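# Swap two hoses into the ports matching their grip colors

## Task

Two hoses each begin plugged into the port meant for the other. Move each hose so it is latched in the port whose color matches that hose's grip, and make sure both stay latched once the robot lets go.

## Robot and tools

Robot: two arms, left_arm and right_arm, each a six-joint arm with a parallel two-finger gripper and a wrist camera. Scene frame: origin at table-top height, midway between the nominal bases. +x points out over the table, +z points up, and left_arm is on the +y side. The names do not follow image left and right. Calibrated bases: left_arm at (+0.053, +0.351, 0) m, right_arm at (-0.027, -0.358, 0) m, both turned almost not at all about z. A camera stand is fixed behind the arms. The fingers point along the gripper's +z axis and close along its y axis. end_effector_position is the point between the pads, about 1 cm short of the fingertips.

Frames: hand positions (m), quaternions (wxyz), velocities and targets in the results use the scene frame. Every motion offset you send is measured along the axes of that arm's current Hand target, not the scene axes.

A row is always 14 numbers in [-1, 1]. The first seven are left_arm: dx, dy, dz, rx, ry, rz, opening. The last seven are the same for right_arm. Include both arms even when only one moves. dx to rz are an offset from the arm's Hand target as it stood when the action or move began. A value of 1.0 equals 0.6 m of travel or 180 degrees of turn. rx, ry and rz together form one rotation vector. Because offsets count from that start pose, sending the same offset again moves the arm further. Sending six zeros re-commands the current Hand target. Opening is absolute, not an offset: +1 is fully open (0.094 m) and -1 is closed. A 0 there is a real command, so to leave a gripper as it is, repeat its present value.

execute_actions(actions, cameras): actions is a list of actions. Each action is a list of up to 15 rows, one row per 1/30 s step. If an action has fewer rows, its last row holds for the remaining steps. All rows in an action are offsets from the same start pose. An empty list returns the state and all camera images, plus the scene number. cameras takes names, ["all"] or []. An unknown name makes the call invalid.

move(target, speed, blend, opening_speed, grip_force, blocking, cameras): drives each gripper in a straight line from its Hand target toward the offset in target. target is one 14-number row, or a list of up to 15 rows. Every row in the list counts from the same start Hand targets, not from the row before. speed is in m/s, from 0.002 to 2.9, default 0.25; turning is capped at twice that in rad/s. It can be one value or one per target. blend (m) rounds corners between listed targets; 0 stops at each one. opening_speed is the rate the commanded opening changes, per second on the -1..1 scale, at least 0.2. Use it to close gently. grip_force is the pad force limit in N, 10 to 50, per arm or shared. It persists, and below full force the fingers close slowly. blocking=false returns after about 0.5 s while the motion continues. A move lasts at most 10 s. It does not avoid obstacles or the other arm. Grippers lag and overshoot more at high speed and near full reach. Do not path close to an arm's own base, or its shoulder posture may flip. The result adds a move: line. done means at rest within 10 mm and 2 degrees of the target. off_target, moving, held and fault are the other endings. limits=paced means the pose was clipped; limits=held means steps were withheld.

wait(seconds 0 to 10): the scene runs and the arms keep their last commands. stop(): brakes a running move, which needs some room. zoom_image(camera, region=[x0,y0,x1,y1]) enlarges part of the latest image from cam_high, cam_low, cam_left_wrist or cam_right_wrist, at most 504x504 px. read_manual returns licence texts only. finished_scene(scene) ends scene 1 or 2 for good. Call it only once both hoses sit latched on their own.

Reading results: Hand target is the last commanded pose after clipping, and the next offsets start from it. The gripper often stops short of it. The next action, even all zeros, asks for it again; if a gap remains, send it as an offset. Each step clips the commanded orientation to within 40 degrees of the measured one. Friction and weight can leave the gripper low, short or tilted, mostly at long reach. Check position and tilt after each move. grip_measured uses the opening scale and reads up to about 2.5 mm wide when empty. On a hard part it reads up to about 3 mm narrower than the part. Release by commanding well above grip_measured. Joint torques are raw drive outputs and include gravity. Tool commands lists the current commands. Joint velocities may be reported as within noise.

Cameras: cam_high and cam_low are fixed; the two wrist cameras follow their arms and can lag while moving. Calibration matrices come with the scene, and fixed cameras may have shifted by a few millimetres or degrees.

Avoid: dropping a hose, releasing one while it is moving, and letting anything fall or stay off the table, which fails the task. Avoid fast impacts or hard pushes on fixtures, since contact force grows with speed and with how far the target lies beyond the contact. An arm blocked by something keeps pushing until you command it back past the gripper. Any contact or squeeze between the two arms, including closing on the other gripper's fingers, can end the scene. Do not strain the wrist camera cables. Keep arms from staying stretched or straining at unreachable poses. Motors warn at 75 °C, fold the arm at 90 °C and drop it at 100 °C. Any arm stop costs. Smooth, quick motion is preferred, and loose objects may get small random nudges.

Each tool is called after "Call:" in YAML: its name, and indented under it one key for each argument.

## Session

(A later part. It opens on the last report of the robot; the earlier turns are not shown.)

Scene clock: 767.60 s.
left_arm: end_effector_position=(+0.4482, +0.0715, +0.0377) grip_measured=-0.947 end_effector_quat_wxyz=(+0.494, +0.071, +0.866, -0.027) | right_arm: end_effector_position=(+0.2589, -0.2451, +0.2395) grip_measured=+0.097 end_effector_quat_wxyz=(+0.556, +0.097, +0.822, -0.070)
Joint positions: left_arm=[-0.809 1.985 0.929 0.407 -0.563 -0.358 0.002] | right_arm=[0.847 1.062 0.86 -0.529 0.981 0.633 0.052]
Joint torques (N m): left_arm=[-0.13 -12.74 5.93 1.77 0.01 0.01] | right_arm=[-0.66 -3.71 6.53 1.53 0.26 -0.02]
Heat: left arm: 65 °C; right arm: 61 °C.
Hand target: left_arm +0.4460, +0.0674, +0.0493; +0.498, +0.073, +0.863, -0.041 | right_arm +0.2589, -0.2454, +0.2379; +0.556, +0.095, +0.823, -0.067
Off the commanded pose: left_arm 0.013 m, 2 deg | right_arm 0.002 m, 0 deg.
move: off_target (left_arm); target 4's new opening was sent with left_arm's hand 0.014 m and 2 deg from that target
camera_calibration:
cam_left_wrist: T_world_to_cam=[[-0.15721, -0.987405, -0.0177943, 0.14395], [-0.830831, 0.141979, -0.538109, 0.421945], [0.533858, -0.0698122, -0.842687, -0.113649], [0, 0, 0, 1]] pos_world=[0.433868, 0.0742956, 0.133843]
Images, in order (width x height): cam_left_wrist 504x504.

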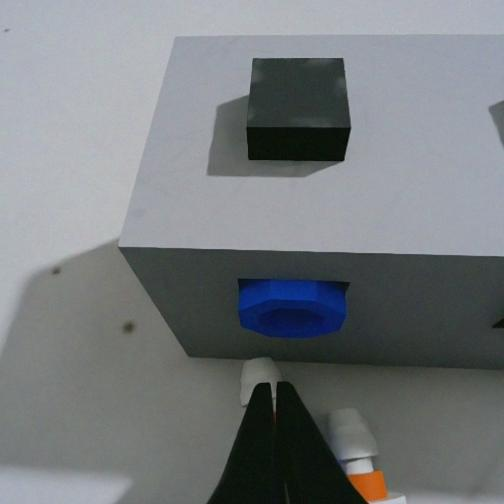

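Call:
move:
  target:
    - [0,0,0,0,0,0,0.1,0,0,0,0,0,0,0.1]
    - [0,0,-0.22,0,0,0,0.1,0,0,0,0,0,0,0.1]
  speed: 0.15
  opening_speed: 2
  cameras: ["cam_left_wrist"]

Scene clock: 773.87 s.
left_arm: end_effector_position=(+0.3329, +0.0832, +0.1069) grip_measured=+0.097 end_effector_quat_wxyz=(+0.489, +0.084, +0.867, -0.040) | right_arm: end_effector_position=(+0.2589, -0.2451, +0.2395) grip_measured=+0.097 end_effector_quat_wxyz=(+0.556, +0.097, +0.822, -0.070)
Joint positions: left_arm=[-1.065 1.516 0.741 0.01 -0.724 -0.552 0.052] | right_arm=[0.847 1.062 0.86 -0.529 0.981 0.633 0.052]
Joint torques (N m): left_arm=[0.02 -8.24 7.31 1.6 -0.43 -0.09] | right_arm=[-0.7 -3.73 6.52 1.53 0.26 -0.01]
Heat: left arm: 62 °C; right arm: 59 °C.
Hand target: left_arm +0.3332, +0.0861, +0.1153; +0.498, +0.073, +0.863, -0.041 | right_arm +0.2589, -0.2454, +0.2379; +0.556, +0.095, +0.823, -0.067
Off the commanded pose: left_arm 0.009 m, 2 deg | right_arm 0.002 m, 0 deg.
move: done
camera_calibration:
cam_left_wrist: T_world_to_cam=[[-0.19116, -0.98153, -0.00752051, 0.148275], [-0.831122, 0.165933, -0.530756, 0.358994], [0.522201, -0.0952087, -0.847491, 0.0136067], [0, 0, 0, 1]] pos_world=[0.319607, 0.0872632, 0.203185]
Images, in order (width x height): cam_left_wrist 504x504.

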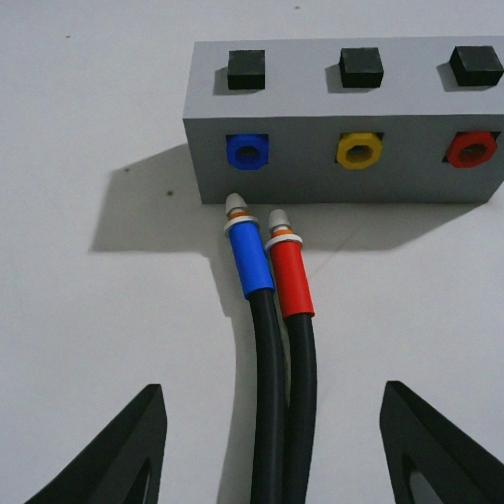

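Call:
move:
  target: [0.0197,-0.0045,0.1425,-0.0674,0.028,-0.0389,-0.277,0,0,0,0,0,0,0.1]
  cameras: ["cam_left_wrist"]

Scene clock: 789.20 s.
left_arm: end_effector_position=(+0.3951, +0.0727, +0.0604) grip_measured=-0.274 end_effector_quat_wxyz=(+0.455, -0.022, +0.890, +0.017) | right_arm: end_effector_position=(+0.2589, -0.2451, +0.2395) grip_measured=+0.097 end_effector_quat_wxyz=(+0.556, +0.097, +0.822, -0.070)
Joint positions: left_arm=[-0.959 1.877 1.034 -0.101 -0.763 -0.75 0.034] | right_arm=[0.847 1.062 0.86 -0.529 0.981 0.633 0.052]
Joint torques (N m): left_arm=[0.47 -7.64 9.05 1.35 -0.5 -0.09] | right_arm=[-0.66 -3.71 6.52 1.53 0.26 -0.01]
Heat: left arm: 59 °C; right arm: 57 °C.
Hand target: left_arm +0.4001, +0.0724, +0.0623; +0.461, -0.031, +0.886, +0.023 | right_arm +0.2589, -0.2454, +0.2379; +0.556, +0.095, +0.823, -0.067
Off the commanded pose: left_arm 0.005 m, 2 deg | right_arm 0.002 m, 0 deg.
move: done
camera_calibration:
cam_left_wrist: T_world_to_cam=[[0.0487778, -0.998799, -0.00454614, 0.0558009], [-0.886358, -0.0411875, -0.461165, 0.420465], [0.460424, 0.0265241, -0.887303, -0.0413709], [0, 0, 0, 1]] pos_world=[0.389009, 0.0741491, 0.157449]
Images, in order (width x height): cam_left_wrist 504x504.

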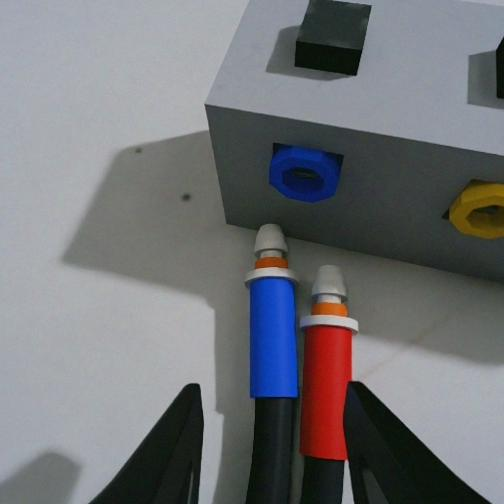

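Call:
move:
  target:
    - [0.0225,0.006,0.1045,0,0,0,-0.277,0,0,0,0,0,0,0.1]
    - [0.0225,0.006,0.1045,0,0,0,-0.95,0,0,0,0,0,0,0.1]
  speed: 0.08
  opening_speed: 1
  cameras: ["cam_left_wrist"]

Scene clock: 797.20 s.
left_arm: end_effector_position=(+0.4398, +0.0823, +0.0202) grip_measured=-0.670 end_effector_quat_wxyz=(+0.466, -0.037, +0.884, +0.024) | right_arm: end_effector_position=(+0.2589, -0.2451, +0.2395) grip_measured=+0.097 end_effector_quat_wxyz=(+0.556, +0.097, +0.822, -0.070)
Joint positions: left_arm=[-0.857 2.049 1.052 0.131 -0.735 -0.659 0.015] | right_arm=[0.847 1.062 0.86 -0.529 0.981 0.633 0.052]
Joint torques (N m): left_arm=[0.75 -8.4 7.92 1.54 -0.11 0.15] | right_arm=[-0.66 -3.73 6.5 1.53 0.26 -0.01]
Heat: left arm: 57 °C; right arm: 56 °C.
Hand target: left_arm +0.4432, +0.0798, +0.0154; +0.461, -0.032, +0.886, +0.023 | right_arm +0.2589, -0.2454, +0.2379; +0.556, +0.095, +0.823, -0.067
Off the commanded pose: left_arm 0.006 m, 1 deg | right_arm 0.002 m, 0 deg.
move: done
camera_calibration:
cam_left_wrist: T_world_to_cam=[[0.0807398, -0.996733, -0.00201395, 0.0488032], [-0.872512, -0.0697002, -0.483596, 0.438683], [0.481875, 0.0408026, -0.875289, -0.108732], [0, 0, 0, 1]] pos_world=[0.431211, 0.0836567, 0.117072]
Images, in order (width x height): cam_left_wrist 504x504.

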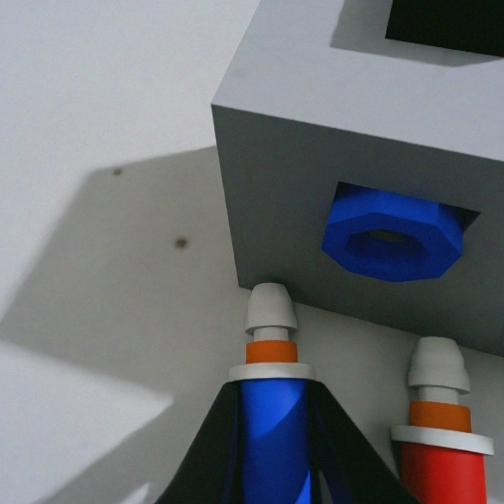

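Call:
move:
  target:
    - [-0.026,0.009,-0.099,0.03,0,0.02,-0.95,0,0,0,0,0,0,0.1]
    - [-0.0233,-0.0053,-0.0615,0.068,0,0.0477,-0.95,0,0,0,0,0,0,0.1]
  speed: 0.1
  blend: [0.005,0]
  cameras: ["cam_left_wrist"]

Call:
zoom_image:
  camera: "cam_left_wrist"
  region: [180, 150, 380, 400]

Scene clock: 809.30 s.
left_arm: end_effector_position=(+0.4204, +0.0753, +0.0509) grip_measured=-0.670 end_effector_quat_wxyz=(+0.459, +0.079, +0.884, -0.034) | right_arm: end_effector_position=(+0.2589, -0.2451, +0.2395) grip_measured=+0.097 end_effector_quat_wxyz=(+0.556, +0.097, +0.822, -0.070)
Joint positions: left_arm=[-0.838 1.858 0.899 0.225 -0.536 -0.416 0.015] | right_arm=[0.847 1.062 0.86 -0.529 0.981 0.633 0.052]
Joint torques (N m): left_arm=[0.64 -8.17 6.28 1.93 -0.04 0.14] | right_arm=[-0.69 -3.69 6.53 1.53 0.26 -0.01]
Heat: left arm: 56 °C; right arm: 55 °C.
Hand target: left_arm +0.4214, +0.0746, +0.0480; +0.459, +0.084, +0.884, -0.037 | right_arm +0.2589, -0.2454, +0.2379; +0.556, +0.095, +0.823, -0.067
Off the commanded pose: left_arm 0.003 m, 1 deg | right_arm 0.002 m, 0 deg.
move: done
camera_calibration:
cam_left_wrist: T_world_to_cam=[[-0.177242, -0.984142, -0.00704433, 0.151253], [-0.866983, 0.159521, -0.472116, 0.415912], [0.465753, -0.0775715, -0.881508, -0.056172], [0, 0, 0, 1]] pos_world=[0.413559, 0.0781506, 0.147908]
Images, in order (width x height): cam_left_wrist 504x504.

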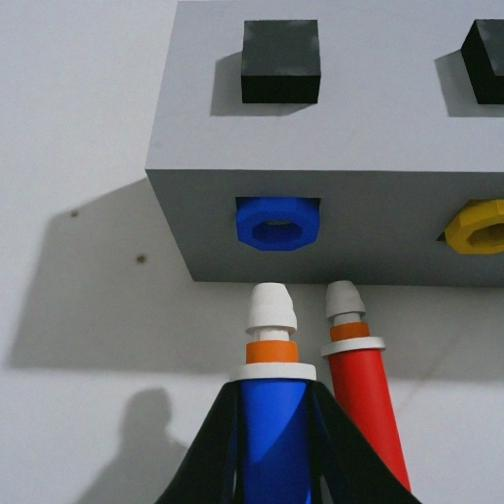

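Scaled by 2.016.

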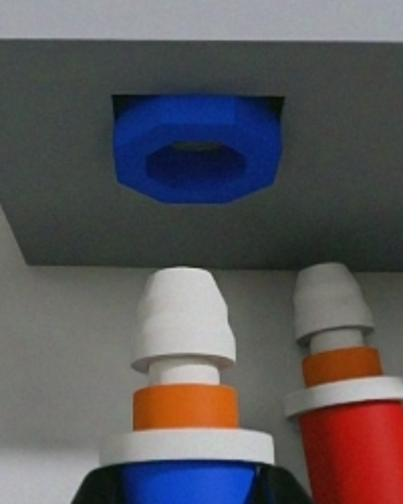

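Call:
move:
  target: [-0.0113,-0.0045,0.0165,0,0,0,-0.95,0,0,0,0,0,0,0.1]
  speed: 0.06
  cameras: ["cam_left_wrist"]

Call:
zoom_image:
  camera: "cam_left_wrist"
  region: [180, 200, 380, 400]

Scene clock: 821.03 s.
left_arm: end_effector_position=(+0.4266, +0.0754, +0.0462) grip_measured=-0.670 end_effector_quat_wxyz=(+0.456, +0.081, +0.886, -0.031) | right_arm: end_effector_position=(+0.2589, -0.2451, +0.2395) grip_measured=+0.097 end_effector_quat_wxyz=(+0.556, +0.097, +0.822, -0.070)
Joint positions: left_arm=[-0.825 1.884 0.918 0.227 -0.525 -0.405 0.015] | right_arm=[0.847 1.062 0.86 -0.529 0.981 0.633 0.052]
Joint torques (N m): left_arm=[0.69 -7.56 8.96 1.86 -0.02 0.13] | right_arm=[-0.66 -3.7 6.5 1.53 0.26 -0.01]
Heat: left arm: 56 °C; right arm: 54 °C.
Hand target: left_arm +0.4327, +0.0697, +0.0479; +0.459, +0.084, +0.884, -0.037 | right_arm +0.2589, -0.2454, +0.2379; +0.556, +0.095, +0.823, -0.067
Off the commanded pose: left_arm 0.008 m, 1 deg | right_arm 0.002 m, 0 deg.
move: done
camera_calibration:
cam_left_wrist: T_world_to_cam=[[-0.178429, -0.98386, -0.0135014, 0.153108], [-0.870246, 0.164198, -0.464448, 0.41966], [0.459168, -0.0711215, -0.885498, -0.0606995], [0, 0, 0, 1]] pos_world=[0.420398, 0.0774123, 0.143228]
Images, in order (width x height): cam_left_wrist 504x504.

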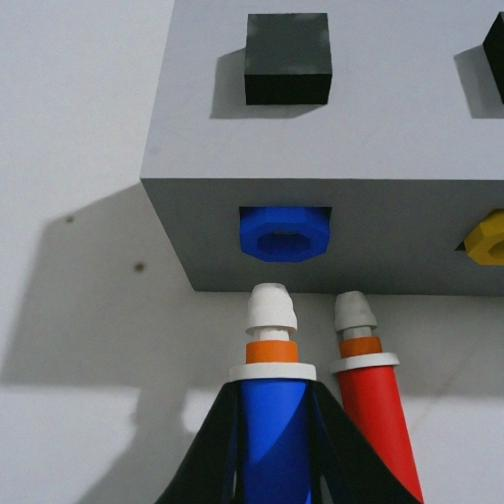

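Scaled by 2.520.

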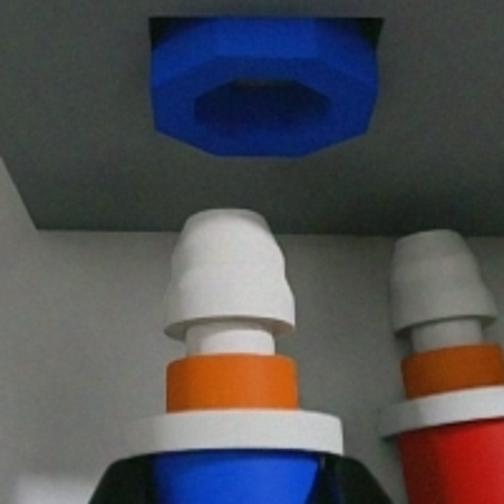

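Call:
move:
  target:
    - [-0.004,-0.02,-0.003,0,0,0,-0.95,0,0,0,0,0,0,0.1]
    - [-0.009,-0.0,0.0,0,0,0,-0.95,0,0,0,0,0,0,0.1]
  speed: 0.06
  cameras: ["cam_left_wrist"]

Call:
zoom_image:
  camera: "cam_left_wrist"
  region: [180, 200, 380, 400]

Scene clock: 826.97 s.
left_arm: end_effector_position=(+0.4336, +0.0714, +0.0494) grip_measured=-0.670 end_effector_quat_wxyz=(+0.456, +0.081, +0.886, -0.031) | right_arm: end_effector_position=(+0.2589, -0.2451, +0.2395) grip_measured=+0.097 end_effector_quat_wxyz=(+0.556, +0.097, +0.822, -0.070)
Joint positions: left_arm=[-0.818 1.899 0.957 0.205 -0.521 -0.401 0.015] | right_arm=[0.847 1.062 0.86 -0.529 0.981 0.633 0.052]
Joint torques (N m): left_arm=[0.55 -9.44 6.99 1.89 -0.03 0.15] | right_arm=[-0.68 -3.73 6.53 1.53 0.26 -0.01]
Heat: left arm: 56 °C; right arm: 54 °C.
Hand target: left_arm +0.4356, +0.0691, +0.0522; +0.459, +0.084, +0.884, -0.037 | right_arm +0.2589, -0.2454, +0.2379; +0.556, +0.095, +0.823, -0.067
Off the commanded pose: left_arm 0.004 m, 1 deg | right_arm 0.002 m, 0 deg.
move: done
camera_calibration:
cam_left_wrist: T_world_to_cam=[[-0.177146, -0.984095, -0.0132851, 0.150016], [-0.870761, 0.163008, -0.463901, 0.428245], [0.458688, -0.0706101, -0.885787, -0.061105], [0, 0, 0, 1]] pos_world=[0.427502, 0.0735086, 0.14653]
Images, in order (width x height): cam_left_wrist 504x504.

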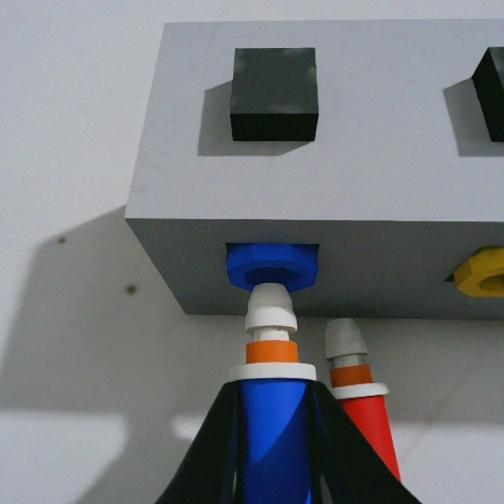

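Scaled by 2.520.

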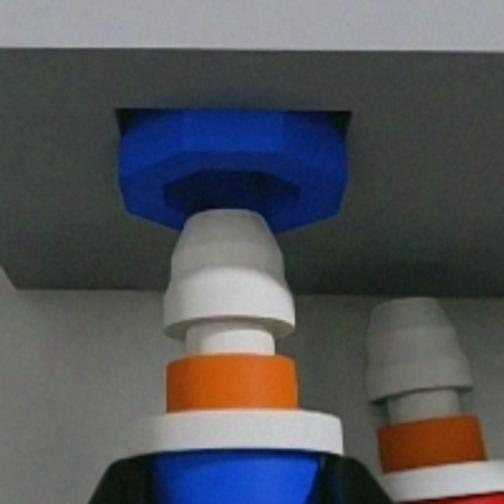

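Call:
move:
  target:
    - [0.005,-0.0017,-0.0124,0,0,0,-0.95,0,0,0,0,0,0,0.1]
    - [-0.0107,-0.0017,-0.0195,0,0,0,-0.95,0,0,0,0,0,0,0.1]
    - [-0.0067,-0.0017,-0.0167,0,0,0,-0.95,0,0,0,0,0,0,0.1]
  speed: 0.06
  cameras: ["cam_left_wrist","cam_low"]

Call:
zoom_image:
  camera: "cam_left_wrist"
  region: [180, 200, 380, 400]

Call:
zoom_image:
  camera: "cam_low"
  region: [260, 285, 320, 325]

Scene clock: 843.67 s.
left_arm: end_effector_position=(+0.4259, +0.0756, +0.0420) grip_measured=-0.670 end_effector_quat_wxyz=(+0.443, +0.090, +0.892, -0.021) | right_arm: end_effector_position=(+0.2589, -0.2451, +0.2395) grip_measured=+0.097 end_effector_quat_wxyz=(+0.556, +0.097, +0.822, -0.070)
Joint positions: left_arm=[-0.824 1.893 0.942 0.175 -0.521 -0.4 0.015] | right_arm=[0.847 1.062 0.86 -0.529 0.981 0.633 0.052]
Joint torques (N m): left_arm=[0.08 -12.16 7.94 1.79 -0.12 0.04] | right_arm=[-0.68 -3.71 6.53 1.53 0.26 -0.01]
Heat: left arm: 56 °C; right arm: 53 °C.
Hand target: left_arm +0.4297, +0.0691, +0.0613; +0.459, +0.084, +0.884, -0.037 | right_arm +0.2589, -0.2454, +0.2379; +0.556, +0.095, +0.823, -0.067
Off the commanded pose: left_arm 0.021 m, 3 deg | right_arm 0.002 m, 0 deg.
move: off_target (left_arm)
camera_calibration:
cam_left_wrist: T_world_to_cam=[[-0.184065, -0.982243, -0.036312, 0.156438], [-0.881368, 0.181289, -0.436261, 0.419368], [0.435098, -0.0482961, -0.899087, -0.0549879], [0, 0, 0, 1]] pos_world=[0.422338, 0.0749774, 0.139196]
Images, in order (width x height): cam_low 504x504, cam_left_wrist 504x504.

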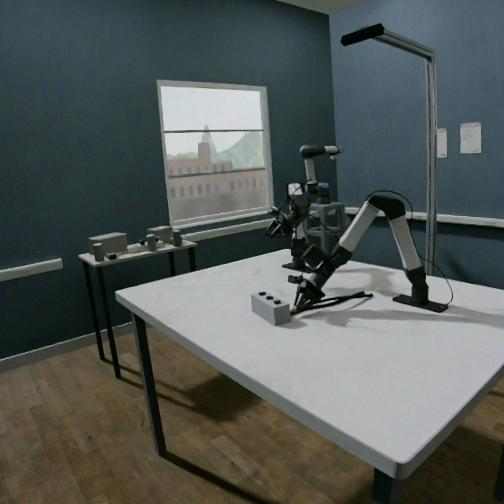

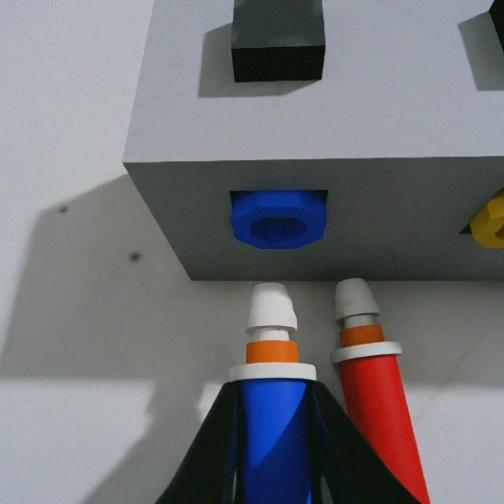

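Scaled by 2.520.

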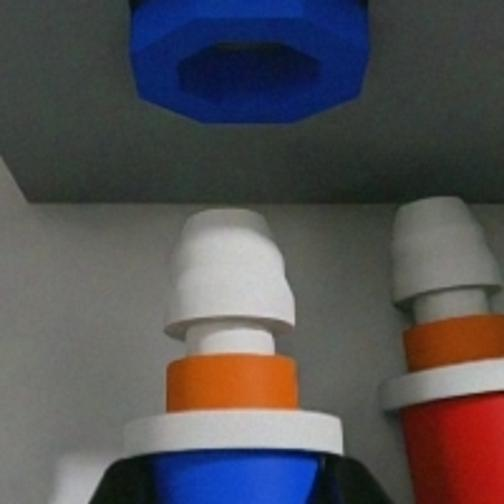

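Scaled by 8.400.

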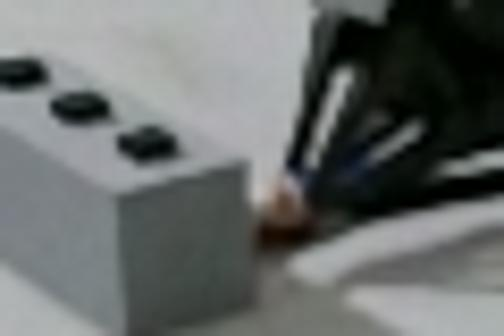

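Call:
move:
  target:
    - [-0.0083,0.0015,-0.06,0,0,0,-0.95,0,0,0,0,0,0,0.1]
    - [0.0087,0.0015,0.0028,0,0,0,-0.95,0,0,0,0,0,0,0.1]
  speed: 0.1
  cameras: ["cam_left_wrist","cam_low"]

Call:
zoom_image:
  camera: "cam_left_wrist"
  region: [180, 200, 380, 400]

Call:
zoom_image:
  camera: "cam_low"
  region: [260, 285, 320, 325]

Scene clock: 850.53 s.
left_arm: end_effector_position=(+0.4229, +0.0764, +0.0527) grip_measured=-0.670 end_effector_quat_wxyz=(+0.453, +0.082, +0.887, -0.029) | right_arm: end_effector_position=(+0.2589, -0.2451, +0.2395) grip_measured=+0.097 end_effector_quat_wxyz=(+0.556, +0.097, +0.822, -0.070)
Joint positions: left_arm=[-0.83 1.856 0.921 0.186 -0.529 -0.41 0.015] | right_arm=[0.847 1.062 0.86 -0.529 0.981 0.633 0.052]
Joint torques (N m): left_arm=[0.49 -7.88 8.53 1.93 -0.04 0.15] | right_arm=[-0.66 -3.73 6.53 1.52 0.26 -0.01]
Heat: left arm: 57 °C; right arm: 53 °C.
Hand target: left_arm +0.4283, +0.0702, +0.0561; +0.459, +0.084, +0.884, -0.037 | right_arm +0.2589, -0.2454, +0.2379; +0.556, +0.095, +0.823, -0.067
Off the commanded pose: left_arm 0.009 m, 1 deg | right_arm 0.002 m, 0 deg.
move: done
camera_calibration:
cam_left_wrist: T_world_to_cam=[[-0.178048, -0.983873, -0.0170945, 0.153496], [-0.872972, 0.165948, -0.458674, 0.420121], [0.454114, -0.0667428, -0.88844, -0.0511888], [0, 0, 0, 1]] pos_world=[0.417329, 0.0778857, 0.149844]
Images, in order (width x height): cam_low 504x504, cam_left_wrist 504x504.

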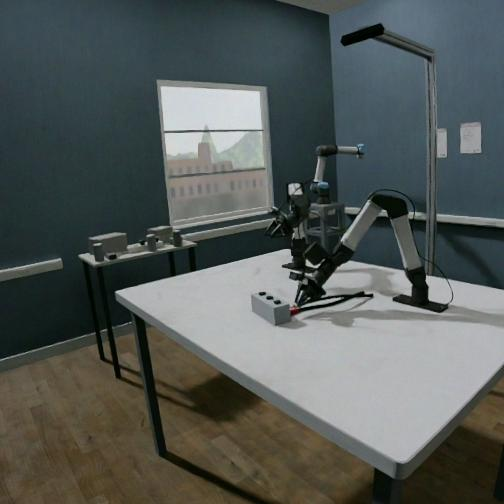

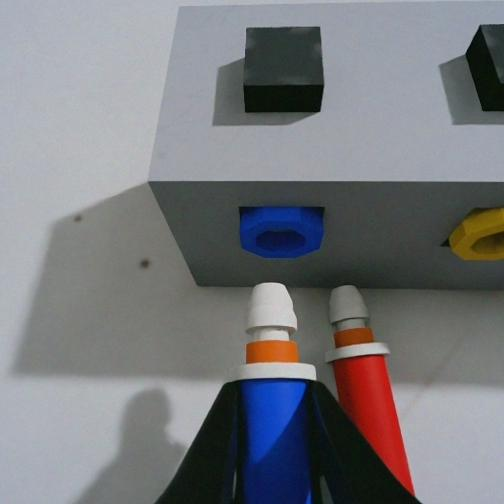

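Scaled by 2.520.

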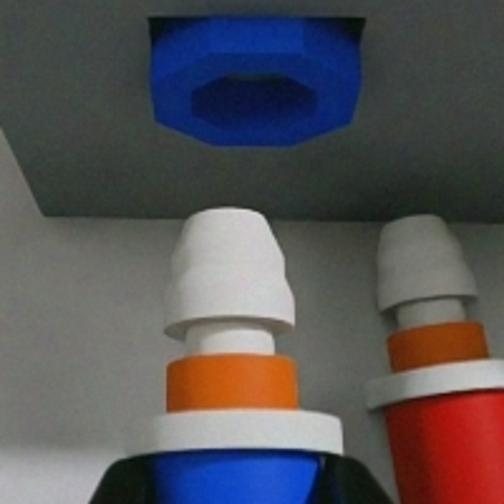

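Scaled by 8.400.

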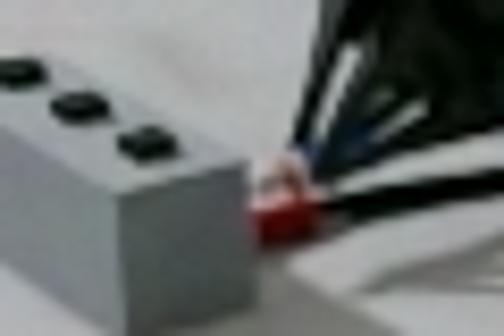

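Call:
move:
  target:
    - [-0.0057,-0.012,0.0138,0,0,0,-0.95,0,0,0,0,0,0,0.1]
    - [-0.01,0.0018,0.02,0,0,0,-0.95,0,0,0,0,0,0,0.1]
    - [-0.028,0.0023,0.049,0,0,0,-0.95,0,0,0,0,0,0,0.1]
  speed: 0.05
  blend: [0.001,0.002,0]
  cameras: ["cam_left_wrist"]

Call:
zoom_image:
  camera: "cam_left_wrist"
  region: [180, 200, 380, 400]

Scene clock: 860.03 s.
left_arm: end_effector_position=(+0.4404, +0.0735, +0.0382) grip_measured=-0.670 end_effector_quat_wxyz=(+0.432, +0.099, +0.896, -0.020) | right_arm: end_effector_position=(+0.2589, -0.2451, +0.2395) grip_measured=+0.097 end_effector_quat_wxyz=(+0.556, +0.097, +0.822, -0.070)
Joint positions: left_arm=[-0.791 1.934 1.002 0.149 -0.48 -0.369 0.015] | right_arm=[0.847 1.062 0.86 -0.529 0.981 0.633 0.052]
Joint torques (N m): left_arm=[1.94 -7.98 10.84 2.3 -0.1 0.15] | right_arm=[-0.68 -3.73 6.53 1.53 0.25 -0.01]
Heat: left arm: 56 °C; right arm: 53 °C.
Hand target: left_arm +0.4618, +0.0656, +0.0529; +0.459, +0.084, +0.884, -0.037 | right_arm +0.2589, -0.2454, +0.2379; +0.556, +0.095, +0.823, -0.067
Off the commanded pose: left_arm 0.027 m, 4 deg | right_arm 0.002 m, 0 deg.
move: off_target (left_arm)
camera_calibration:
cam_left_wrist: T_world_to_cam=[[-0.200134, -0.978844, -0.0425646, 0.163881], [-0.887902, 0.199564, -0.414492, 0.431656], [0.414217, -0.0451606, -0.909057, -0.0554832], [0, 0, 0, 1]] pos_world=[0.439049, 0.0717657, 0.135456]
Images, in order (width x height): cam_left_wrist 504x504.

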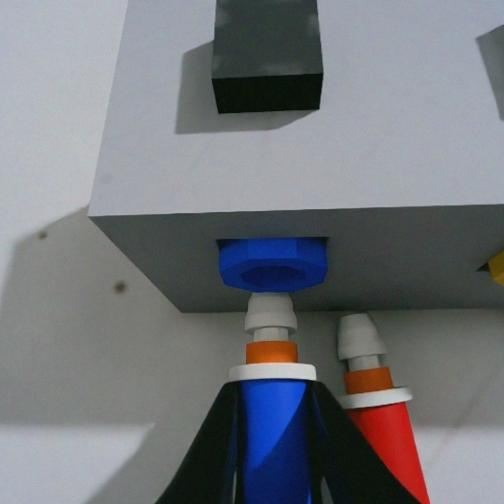

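Scaled by 2.520.

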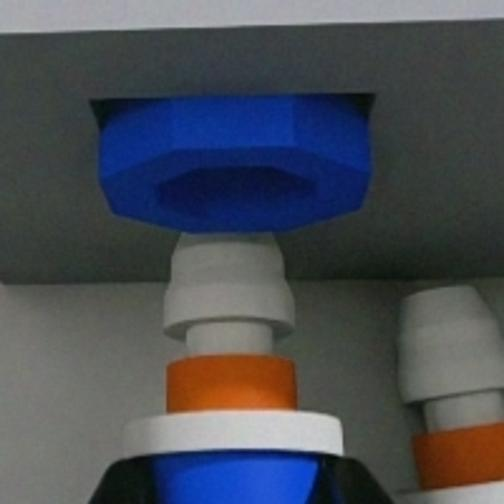

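Call:
move:
  target:
    - [-0.005,0,-0.095,0,0,0,-0.95,0,0,0,0,0,0,0.1]
    - [0.013,-0.01,-0.04,0,0,0,-0.95,0,0,0,0,0,0,0.1]
    - [0.0027,-0.0007,-0.0245,0,0,0,-0.95,0,0,0,0,0,0,0.1]
  speed: 0.08
  cameras: ["cam_left_wrist"]

Call:
zoom_image:
  camera: "cam_left_wrist"
  region: [180, 200, 380, 400]

Scene clock: 869.70 s.
left_arm: end_effector_position=(+0.4408, +0.0725, +0.0563) grip_measured=-0.670 end_effector_quat_wxyz=(+0.451, +0.084, +0.888, -0.031) | right_arm: end_effector_position=(+0.2589, -0.2451, +0.2395) grip_measured=+0.097 end_effector_quat_wxyz=(+0.556, +0.097, +0.822, -0.070)
Joint positions: left_arm=[-0.797 1.892 0.989 0.166 -0.498 -0.383 0.015] | right_arm=[0.847 1.062 0.86 -0.529 0.981 0.633 0.052]
Joint torques (N m): left_arm=[0.79 -7.84 9.31 1.94 -0.07 0.14] | right_arm=[-0.69 -3.71 6.52 1.53 0.26 -0.01]
Heat: left arm: 57 °C; right arm: 53 °C.
Hand target: left_arm +0.4488, +0.0673, +0.0600; +0.459, +0.084, +0.884, -0.037 | right_arm +0.2589, -0.2454, +0.2379; +0.556, +0.095, +0.823, -0.067
Off the commanded pose: left_arm 0.010 m, 1 deg | right_arm 0.002 m, 0 deg.
move: done
camera_calibration:
cam_left_wrist: T_world_to_cam=[[-0.184245, -0.982767, -0.014952, 0.155593], [-0.873649, 0.17072, -0.455623, 0.437833], [0.450324, -0.0708834, -0.890047, -0.0543302], [0, 0, 0, 1]] pos_world=[0.435646, 0.0743134, 0.153457]
Images, in order (width x height): cam_left_wrist 504x504.

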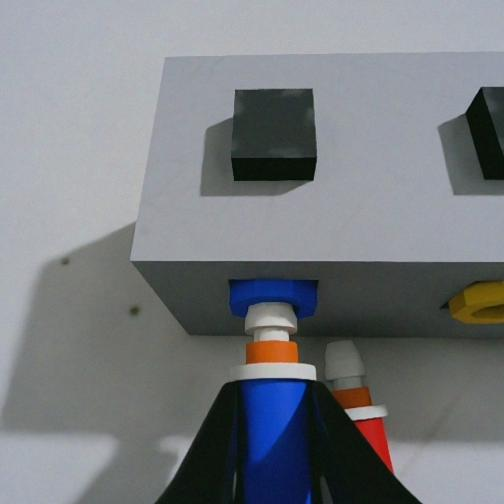

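Scaled by 2.520.

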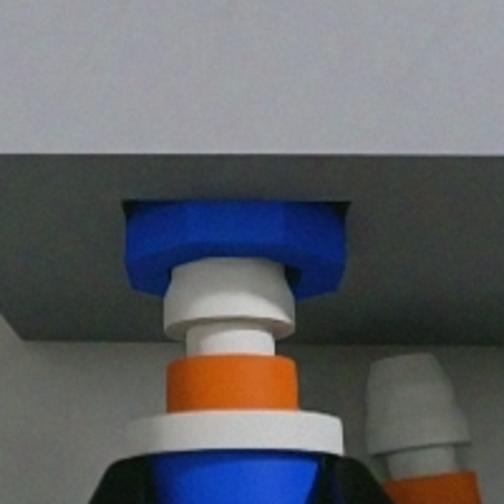

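Call:
move:
  target:
    - [-0.003,-0.005,0.005,0,0,0,-0.95,0,0,0,0,0,0,0.1]
    - [-0.0205,-0.0025,0.026,0,0,0,-0.95,0,0,0,0,0,0,0.1]
  speed: 0.05
  cameras: ["cam_left_wrist"]

Call:
zoom_image:
  camera: "cam_left_wrist"
  region: [180, 220, 380, 420]

Scene clock: 875.20 s.
left_arm: end_effector_position=(+0.4454, +0.0705, +0.0562) grip_measured=-0.670 end_effector_quat_wxyz=(+0.441, +0.094, +0.892, -0.018) | right_arm: end_effector_position=(+0.2589, -0.2451, +0.2395) grip_measured=+0.097 end_effector_quat_wxyz=(+0.556, +0.097, +0.822, -0.070)
Joint positions: left_arm=[-0.794 1.912 1.043 0.1 -0.498 -0.368 0.015] | right_arm=[0.847 1.062 0.86 -0.529 0.981 0.633 0.052]
Joint torques (N m): left_arm=[2.61 -5.83 11.21 2.42 0.11 0.19] | right_arm=[-0.68 -3.66 6.52 1.53 0.26 -0.01]
Heat: left arm: 57 °C; right arm: 53 °C.
Hand target: left_arm +0.4680, +0.0622, +0.0611; +0.459, +0.084, +0.884, -0.037 | right_arm +0.2589, -0.2454, +0.2379; +0.556, +0.095, +0.823, -0.067
Off the commanded pose: left_arm 0.025 m, 3 deg | right_arm 0.002 m, 0 deg.
move: off_target (left_arm)
camera_calibration:
cam_left_wrist: T_world_to_cam=[[-0.189752, -0.980769, -0.0456747, 0.158441], [-0.881777, 0.190691, -0.431401, 0.443018], [0.431814, -0.0415844, -0.901004, -0.0498944], [0, 0, 0, 1]] pos_world=[0.442252, 0.0688397, 0.1534]
Images, in order (width x height): cam_left_wrist 504x504.

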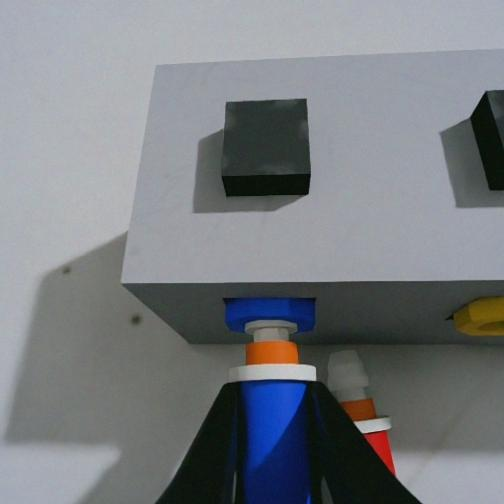

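Scaled by 2.520.

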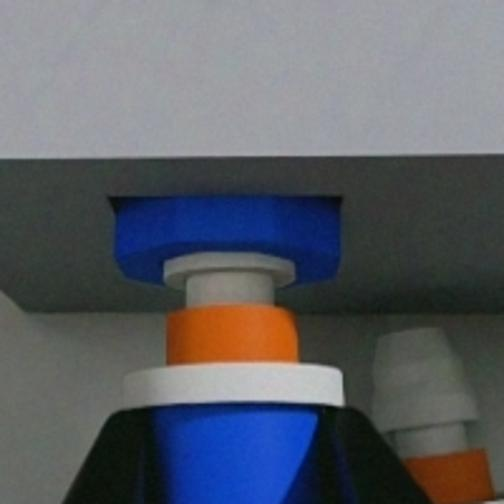

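Call:
move:
  target:
    - [-0.02,-0.001,0.03,0,-0.02,0,-0.95,0,0,0,0,0,0,0.1]
    - [-0.038,-0.001,0.055,-0.005,-0.03,-0.003,-0.95,0,0,0,0,0,0,0.1]
  speed: 0.05
  blend: [0.002,0]
  cameras: ["cam_left_wrist"]

Call:
zoom_image:
  camera: "cam_left_wrist"
  region: [180, 220, 380, 420]

Scene clock: 886.87 s.
left_arm: end_effector_position=(+0.4537, +0.0696, +0.0541) grip_measured=-0.670 end_effector_quat_wxyz=(+0.452, +0.109, +0.885, +0.011) | right_arm: end_effector_position=(+0.2589, -0.2451, +0.2395) grip_measured=+0.097 end_effector_quat_wxyz=(+0.556, +0.097, +0.822, -0.070)
Joint positions: left_arm=[-0.798 1.951 1.072 0.115 -0.546 -0.313 0.015] | right_arm=[0.847 1.062 0.86 -0.529 0.981 0.633 0.052]
Joint torques (N m): left_arm=[5.65 -2.03 13.63 3.57 0.32 0.24] | right_arm=[-0.69 -3.71 6.53 1.53 0.26 -0.01]
Heat: left arm: 60 °C; right arm: 53 °C.
Hand target: left_arm +0.5074, +0.0544, +0.0606; +0.501, +0.075, +0.862, -0.036 | right_arm +0.2589, -0.2454, +0.2379; +0.556, +0.095, +0.823, -0.067
Off the commanded pose: left_arm 0.056 m, 9 deg | right_arm 0.002 m, 0 deg.
move: off_target (left_arm)
camera_calibration:
cam_left_wrist: T_world_to_cam=[[-0.189543, -0.975283, -0.113563, 0.162192], [-0.86699, 0.220531, -0.446872, 0.441562], [0.460871, 0.0137566, -0.88736, -0.073133], [0, 0, 0, 1]] pos_world=[0.447277, 0.0618114, 0.150846]
Images, in order (width x height): cam_left_wrist 504x504.

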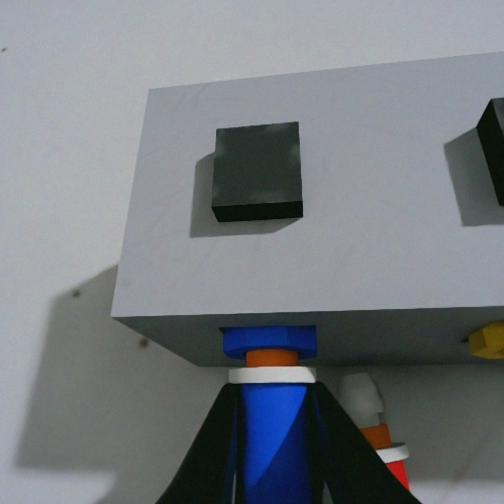

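Scaled by 2.520.

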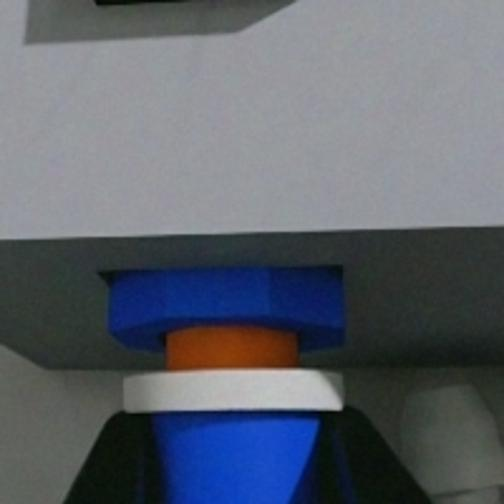

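Call:
move:
  target: [-0.027,0.002,0.045,-0.012,-0.01,-0.008,-0.95,0,0,0,0,0,0,0.1]
  speed: 0.05
  cameras: ["cam_left_wrist"]

Call:
zoom_image:
  camera: "cam_left_wrist"
  region: [180, 220, 380, 420]

Scene clock: 891.60 s.
left_arm: end_effector_position=(+0.4578, +0.0689, +0.0553) grip_measured=-0.670 end_effector_quat_wxyz=(+0.433, +0.121, +0.892, +0.047) | right_arm: end_effector_position=(+0.2589, -0.2451, +0.2395) grip_measured=+0.097 end_effector_quat_wxyz=(+0.556, +0.097, +0.822, -0.070)
Joint positions: left_arm=[-0.804 1.982 1.166 -0.021 -0.582 -0.305 0.015] | right_arm=[0.847 1.062 0.86 -0.529 0.981 0.633 0.052]
Joint torques (N m): left_arm=[7.99 -0.77 14.08 4.44 0.29 0.04] | right_arm=[-0.68 -3.7 6.54 1.53 0.26 -0.02]
Heat: left arm: 63 °C; right arm: 53 °C.
Hand target: left_arm +0.5387, +0.0505, +0.0615; +0.515, +0.053, +0.855, -0.027 | right_arm +0.2589, -0.2454, +0.2379; +0.556, +0.095, +0.823, -0.067
Off the commanded pose: left_arm 0.083 m, 15 deg | right_arm 0.002 m, 0 deg.
move: off_target (left_arm)
camera_calibration:
cam_left_wrist: T_world_to_cam=[[-0.180979, -0.966461, -0.182207, 0.161709], [-0.883623, 0.24113, -0.401333, 0.449462], [0.431808, 0.0883694, -0.897626, -0.0651675], [0, 0, 0, 1]] pos_world=[0.454561, 0.0536657, 0.151352]
Images, in order (width x height): cam_left_wrist 504x504.

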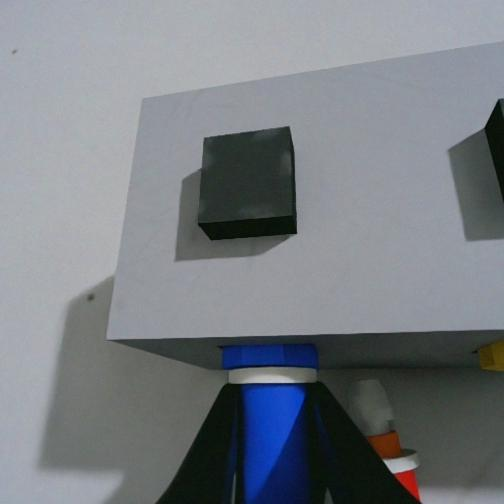

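Scaled by 2.520.

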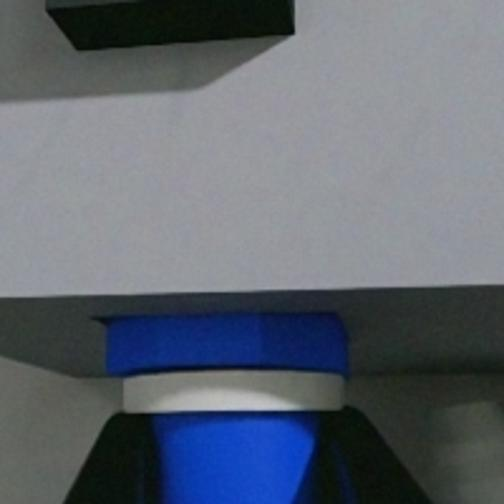

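Call:
move:
  target: [0.083,0,-0.148,0.015,0.05,0.01,-0.95,0,0,0,0,0,0,0.1]
  speed: 0.1
  cameras: ["cam_left_wrist"]

Scene clock: 896.57 s.
left_arm: end_effector_position=(+0.4518, +0.0672, +0.0545) grip_measured=-0.670 end_effector_quat_wxyz=(+0.457, +0.091, +0.885, -0.009) | right_arm: end_effector_position=(+0.2589, -0.2451, +0.2395) grip_measured=+0.097 end_effector_quat_wxyz=(+0.556, +0.097, +0.822, -0.070)
Joint positions: left_arm=[-0.801 1.945 1.05 0.153 -0.534 -0.355 0.015] | right_arm=[0.847 1.062 0.86 -0.529 0.981 0.633 0.052]
Joint torques (N m): left_arm=[-1.18 -13.86 4.88 1.36 0.15 -0.66] | right_arm=[-0.68 -3.7 6.53 1.53 0.26 -0.01]
Heat: left arm: 65 °C; right arm: 53 °C.
Hand target: left_arm +0.4376, +0.0625, +0.0590; +0.445, +0.081, +0.891, -0.035 | right_arm +0.2589, -0.2454, +0.2379; +0.556, +0.095, +0.823, -0.067
Off the commanded pose: left_arm 0.015 m, 4 deg | right_arm 0.002 m, 0 deg.
move: off_target (left_arm)
camera_calibration:
cam_left_wrist: T_world_to_cam=[[-0.176471, -0.982406, -0.0611327, 0.151284], [-0.866867, 0.184536, -0.463128, 0.443852], [0.466261, -0.0287348, -0.884181, -0.0716313], [0, 0, 0, 1]] pos_world=[0.444857, 0.0646576, 0.151474]
Images, in order (width x height): cam_left_wrist 504x504.

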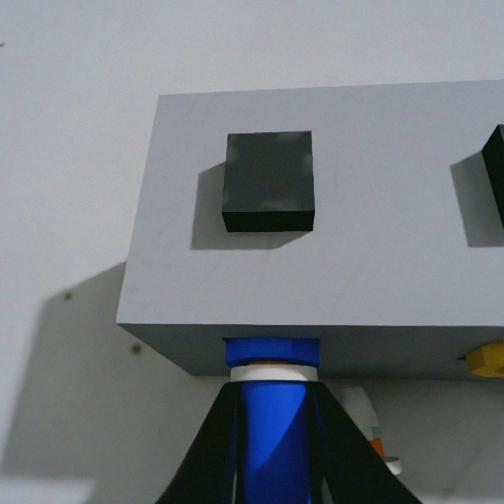

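Call:
move:
  target:
    - [0.02,0.005,0.01,0,0,0,-0.6,0,0,0,0,0,0,0.1]
    - [0.02,0.005,0.01,0,0,0,0.0,0,0,0,0,0,0,0.1]
    - [-0.02,-0.015,-0.2,0,0,0,0.0,0,0,0,0,0,0,0.1]
  speed: 0.15
  opening_speed: 2
  cameras: ["cam_left_wrist","cam_low"]

Scene clock: 903.17 s.
left_arm: end_effector_position=(+0.3451, +0.0706, +0.1217) grip_measured=-0.003 end_effector_quat_wxyz=(+0.428, +0.096, +0.898, -0.025) | right_arm: end_effector_position=(+0.2589, -0.2451, +0.2395) grip_measured=+0.097 end_effector_quat_wxyz=(+0.556, +0.097, +0.822, -0.070)
Joint positions: left_arm=[-1.018 1.573 0.976 -0.296 -0.623 -0.579 0.047] | right_arm=[0.847 1.062 0.86 -0.529 0.981 0.633 0.052]
Joint torques (N m): left_arm=[0.01 -9.36 10.03 1.44 -0.43 -0.1] | right_arm=[-0.66 -3.74 6.53 1.52 0.25 -0.01]
Heat: left arm: 62 °C; right arm: 53 °C.
Hand target: left_arm +0.3485, +0.0685, +0.1405; +0.445, +0.081, +0.891, -0.035 | right_arm +0.2589, -0.2454, +0.2379; +0.556, +0.095, +0.823, -0.067
Off the commanded pose: left_arm 0.019 m, 3 deg | right_arm 0.002 m, 0 deg.
move: off_target (left_arm)
camera_calibration:
cam_left_wrist: T_world_to_cam=[[-0.199588, -0.979389, -0.0309981, 0.143965], [-0.892538, 0.194762, -0.406748, 0.383144], [0.404402, -0.053515, -0.913015, 0.0642798], [0, 0, 0, 1]] pos_world=[0.344709, 0.0698154, 0.218994]
Images, in order (width x height): cam_low 504x504, cam_left_wrist 504x504.

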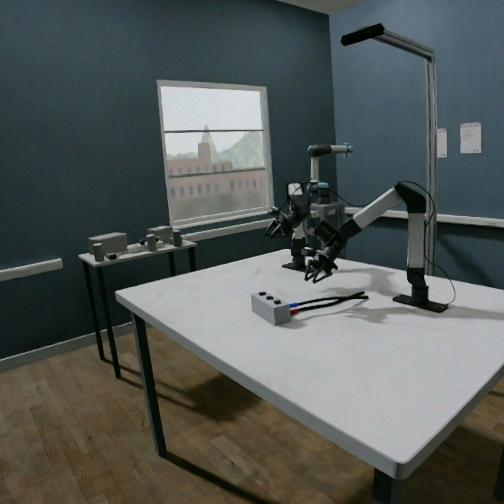

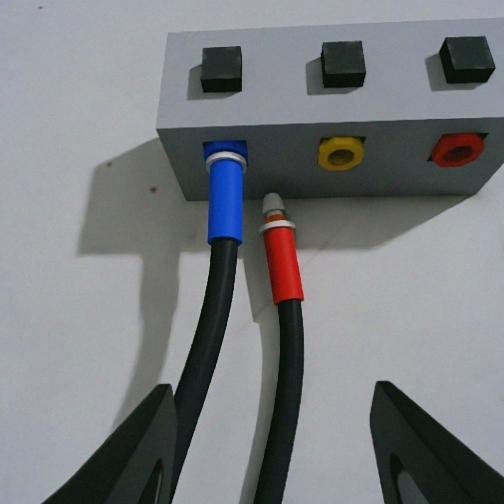

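Call:
move:
  target: [0.071,-0.025,0.167,-0.0267,-0.011,-0.02,-0.277,0,0,0,0,0,0,0.1]
  cameras: ["cam_left_wrist"]

Scene clock: 912.43 s.
left_arm: end_effector_position=(+0.3926, +0.0468, +0.0427) grip_measured=-0.274 end_effector_quat_wxyz=(+0.451, +0.046, +0.891, -0.014) | right_arm: end_effector_position=(+0.2589, -0.2451, +0.2395) grip_measured=+0.097 end_effector_quat_wxyz=(+0.556, +0.097, +0.822, -0.070)
Joint positions: left_arm=[-0.971 1.922 0.997 0.064 -0.675 -0.609 0.034] | right_arm=[0.847 1.062 0.86 -0.529 0.981 0.633 0.052]
Joint torques (N m): left_arm=[0.61 -8.01 8.62 1.69 -0.44 -0.06] | right_arm=[-0.7 -3.73 6.54 1.53 0.26 -0.01]
Heat: left arm: 58 °C; right arm: 53 °C.
Hand target: left_arm +0.3998, +0.0451, +0.0462; +0.462, +0.034, +0.886, -0.013 | right_arm +0.2589, -0.2454, +0.2379; +0.556, +0.095, +0.823, -0.067
Off the commanded pose: left_arm 0.008 m, 2 deg | right_arm 0.002 m, 0 deg.
move: done
camera_calibration:
cam_left_wrist: T_world_to_cam=[[-0.100929, -0.994835, -0.0107622, 0.088836], [-0.886085, 0.0948045, -0.453725, 0.402189], [0.452402, -0.0362579, -0.891077, -0.0490097], [0, 0, 0, 1]] pos_world=[0.387512, 0.0484709, 0.139768]
Images, in order (width x height): cam_left_wrist 504x504.

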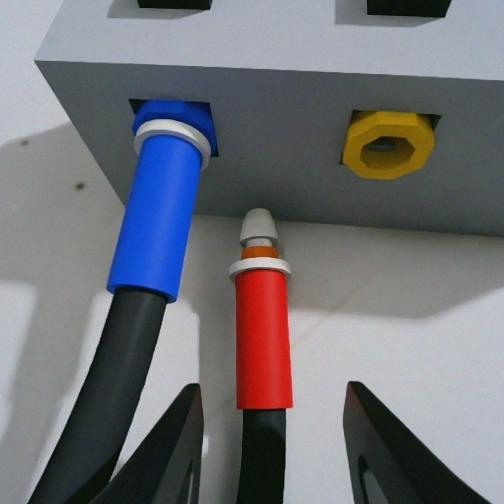

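Call:
move:
  target:
    - [0.0015,0,0.069,0,0,0,-0.277,0,0,0,0,0,0,0.1]
    - [0.0015,0,0.069,0,0,0,-0.95,0,0,0,0,0,0,0.1]
  speed: 0.1
  opening_speed: 1
  cameras: ["cam_left_wrist"]

Scene clock: 921.33 s.
left_arm: end_effector_position=(+0.4274, +0.0461, +0.0231) grip_measured=-0.673 end_effector_quat_wxyz=(+0.460, +0.033, +0.887, -0.012) | right_arm: end_effector_position=(+0.2589, -0.2451, +0.2395) grip_measured=+0.097 end_effector_quat_wxyz=(+0.556, +0.097, +0.822, -0.070)
Joint positions: left_arm=[-0.905 2.044 1.058 0.173 -0.655 -0.561 0.015] | right_arm=[0.847 1.062 0.86 -0.529 0.981 0.633 0.052]
Joint torques (N m): left_arm=[0.79 -8.46 8.43 1.73 -0.16 0.14] | right_arm=[-0.68 -3.71 6.52 1.52 0.26 -0.01]
Heat: left arm: 57 °C; right arm: 53 °C.
Hand target: left_arm +0.4330, +0.0429, +0.0217; +0.462, +0.034, +0.886, -0.013 | right_arm +0.2589, -0.2454, +0.2379; +0.556, +0.095, +0.823, -0.067
Off the commanded pose: left_arm 0.007 m, 0 deg | right_arm 0.002 m, 0 deg.
move: done
camera_calibration:
cam_left_wrist: T_world_to_cam=[[-0.0754296, -0.997145, -0.00361563, 0.080547], [-0.879291, 0.0682237, -0.471373, 0.422986], [0.470274, -0.0323763, -0.881926, -0.090213], [0, 0, 0, 1]] pos_world=[0.420428, 0.0485386, 0.120114]
Images, in order (width x height): cam_left_wrist 504x504.

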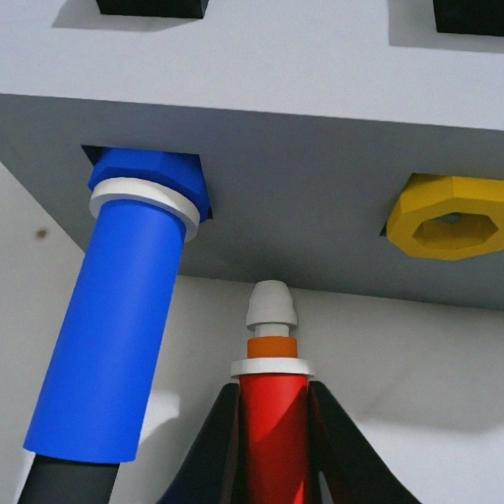

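Call:
move:
  target:
    - [-0.034,0.0025,-0.091,0,0,0,-0.95,0,0,0,0,0,0,0.1]
    - [-0.0515,-0.1315,-0.111,0.0264,0,0.0185,-0.95,0,0,0,0,0,0,0.1]
    - [-0.0225,-0.132,-0.076,0.0264,0,0.0185,-0.95,0,0,0,0,0,0,0.1]
  speed: 0.12
  blend: [0.01,0.005,0]
  cameras: ["cam_left_wrist","cam_high"]

Call:
zoom_image:
  camera: "cam_left_wrist"
  region: [180, 180, 380, 380]

Scene clock: 931.07 s.
left_arm: end_effector_position=(+0.3924, -0.0344, +0.0586) grip_measured=-0.673 end_effector_quat_wxyz=(+0.454, +0.085, +0.886, -0.038) | right_arm: end_effector_position=(+0.2589, -0.2451, +0.2395) grip_measured=+0.097 end_effector_quat_wxyz=(+0.556, +0.097, +0.822, -0.070)
Joint positions: left_arm=[-1.062 2.071 1.293 -0.071 -0.676 -0.606 0.015] | right_arm=[0.847 1.062 0.86 -0.529 0.981 0.633 0.052]
Joint torques (N m): left_arm=[0.75 -9.99 7.97 1.74 -0.36 0.04] | right_arm=[-0.66 -3.7 6.5 1.53 0.26 -0.01]
Heat: left arm: 56 °C; right arm: 53 °C.
Hand target: left_arm +0.3978, -0.0343, +0.0582; +0.461, +0.079, +0.883, -0.036 | right_arm +0.2589, -0.2454, +0.2379; +0.556, +0.095, +0.823, -0.067
Off the commanded pose: left_arm 0.005 m, 1 deg | right_arm 0.002 m, 0 deg.
move: done
camera_calibration:
cam_left_wrist: T_world_to_cam=[[-0.192345, -0.981321, -0.00347286, 0.0440383], [-0.870431, 0.172242, -0.461175, 0.413907], [0.453159, -0.085682, -0.887303, -0.0398813], [0, 0, 0, 1]] pos_world=[0.386821, -0.0314938, 0.15565]
Images, in order (width x height): cam_high 504x504, cam_left_wrist 504x504.

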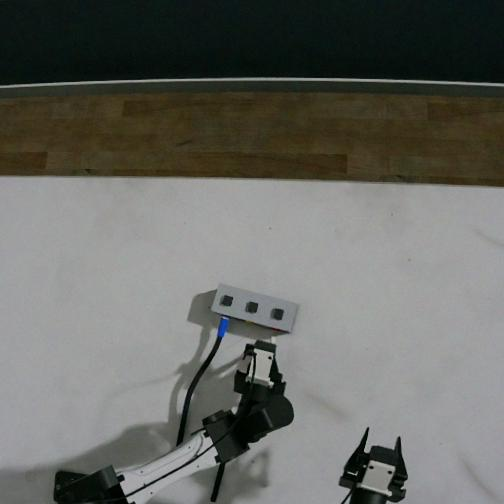

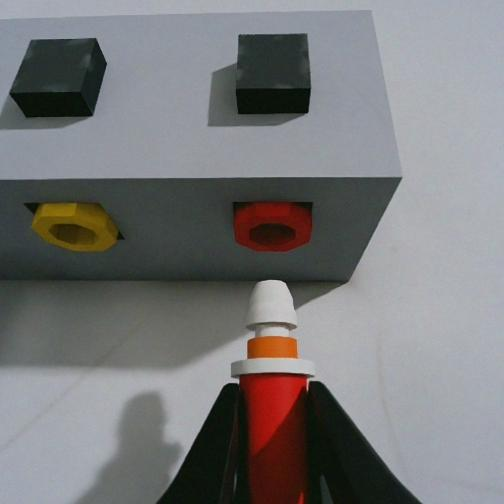

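Scaled by 2.520.

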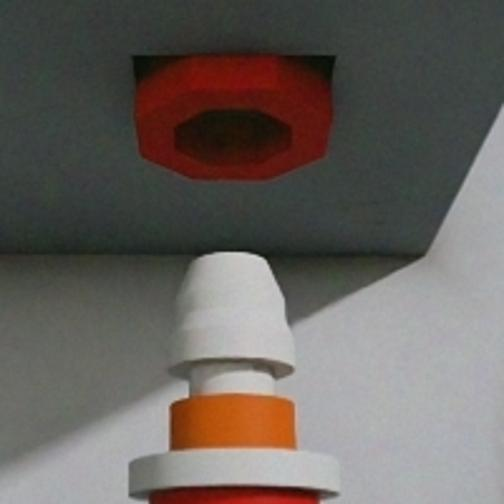

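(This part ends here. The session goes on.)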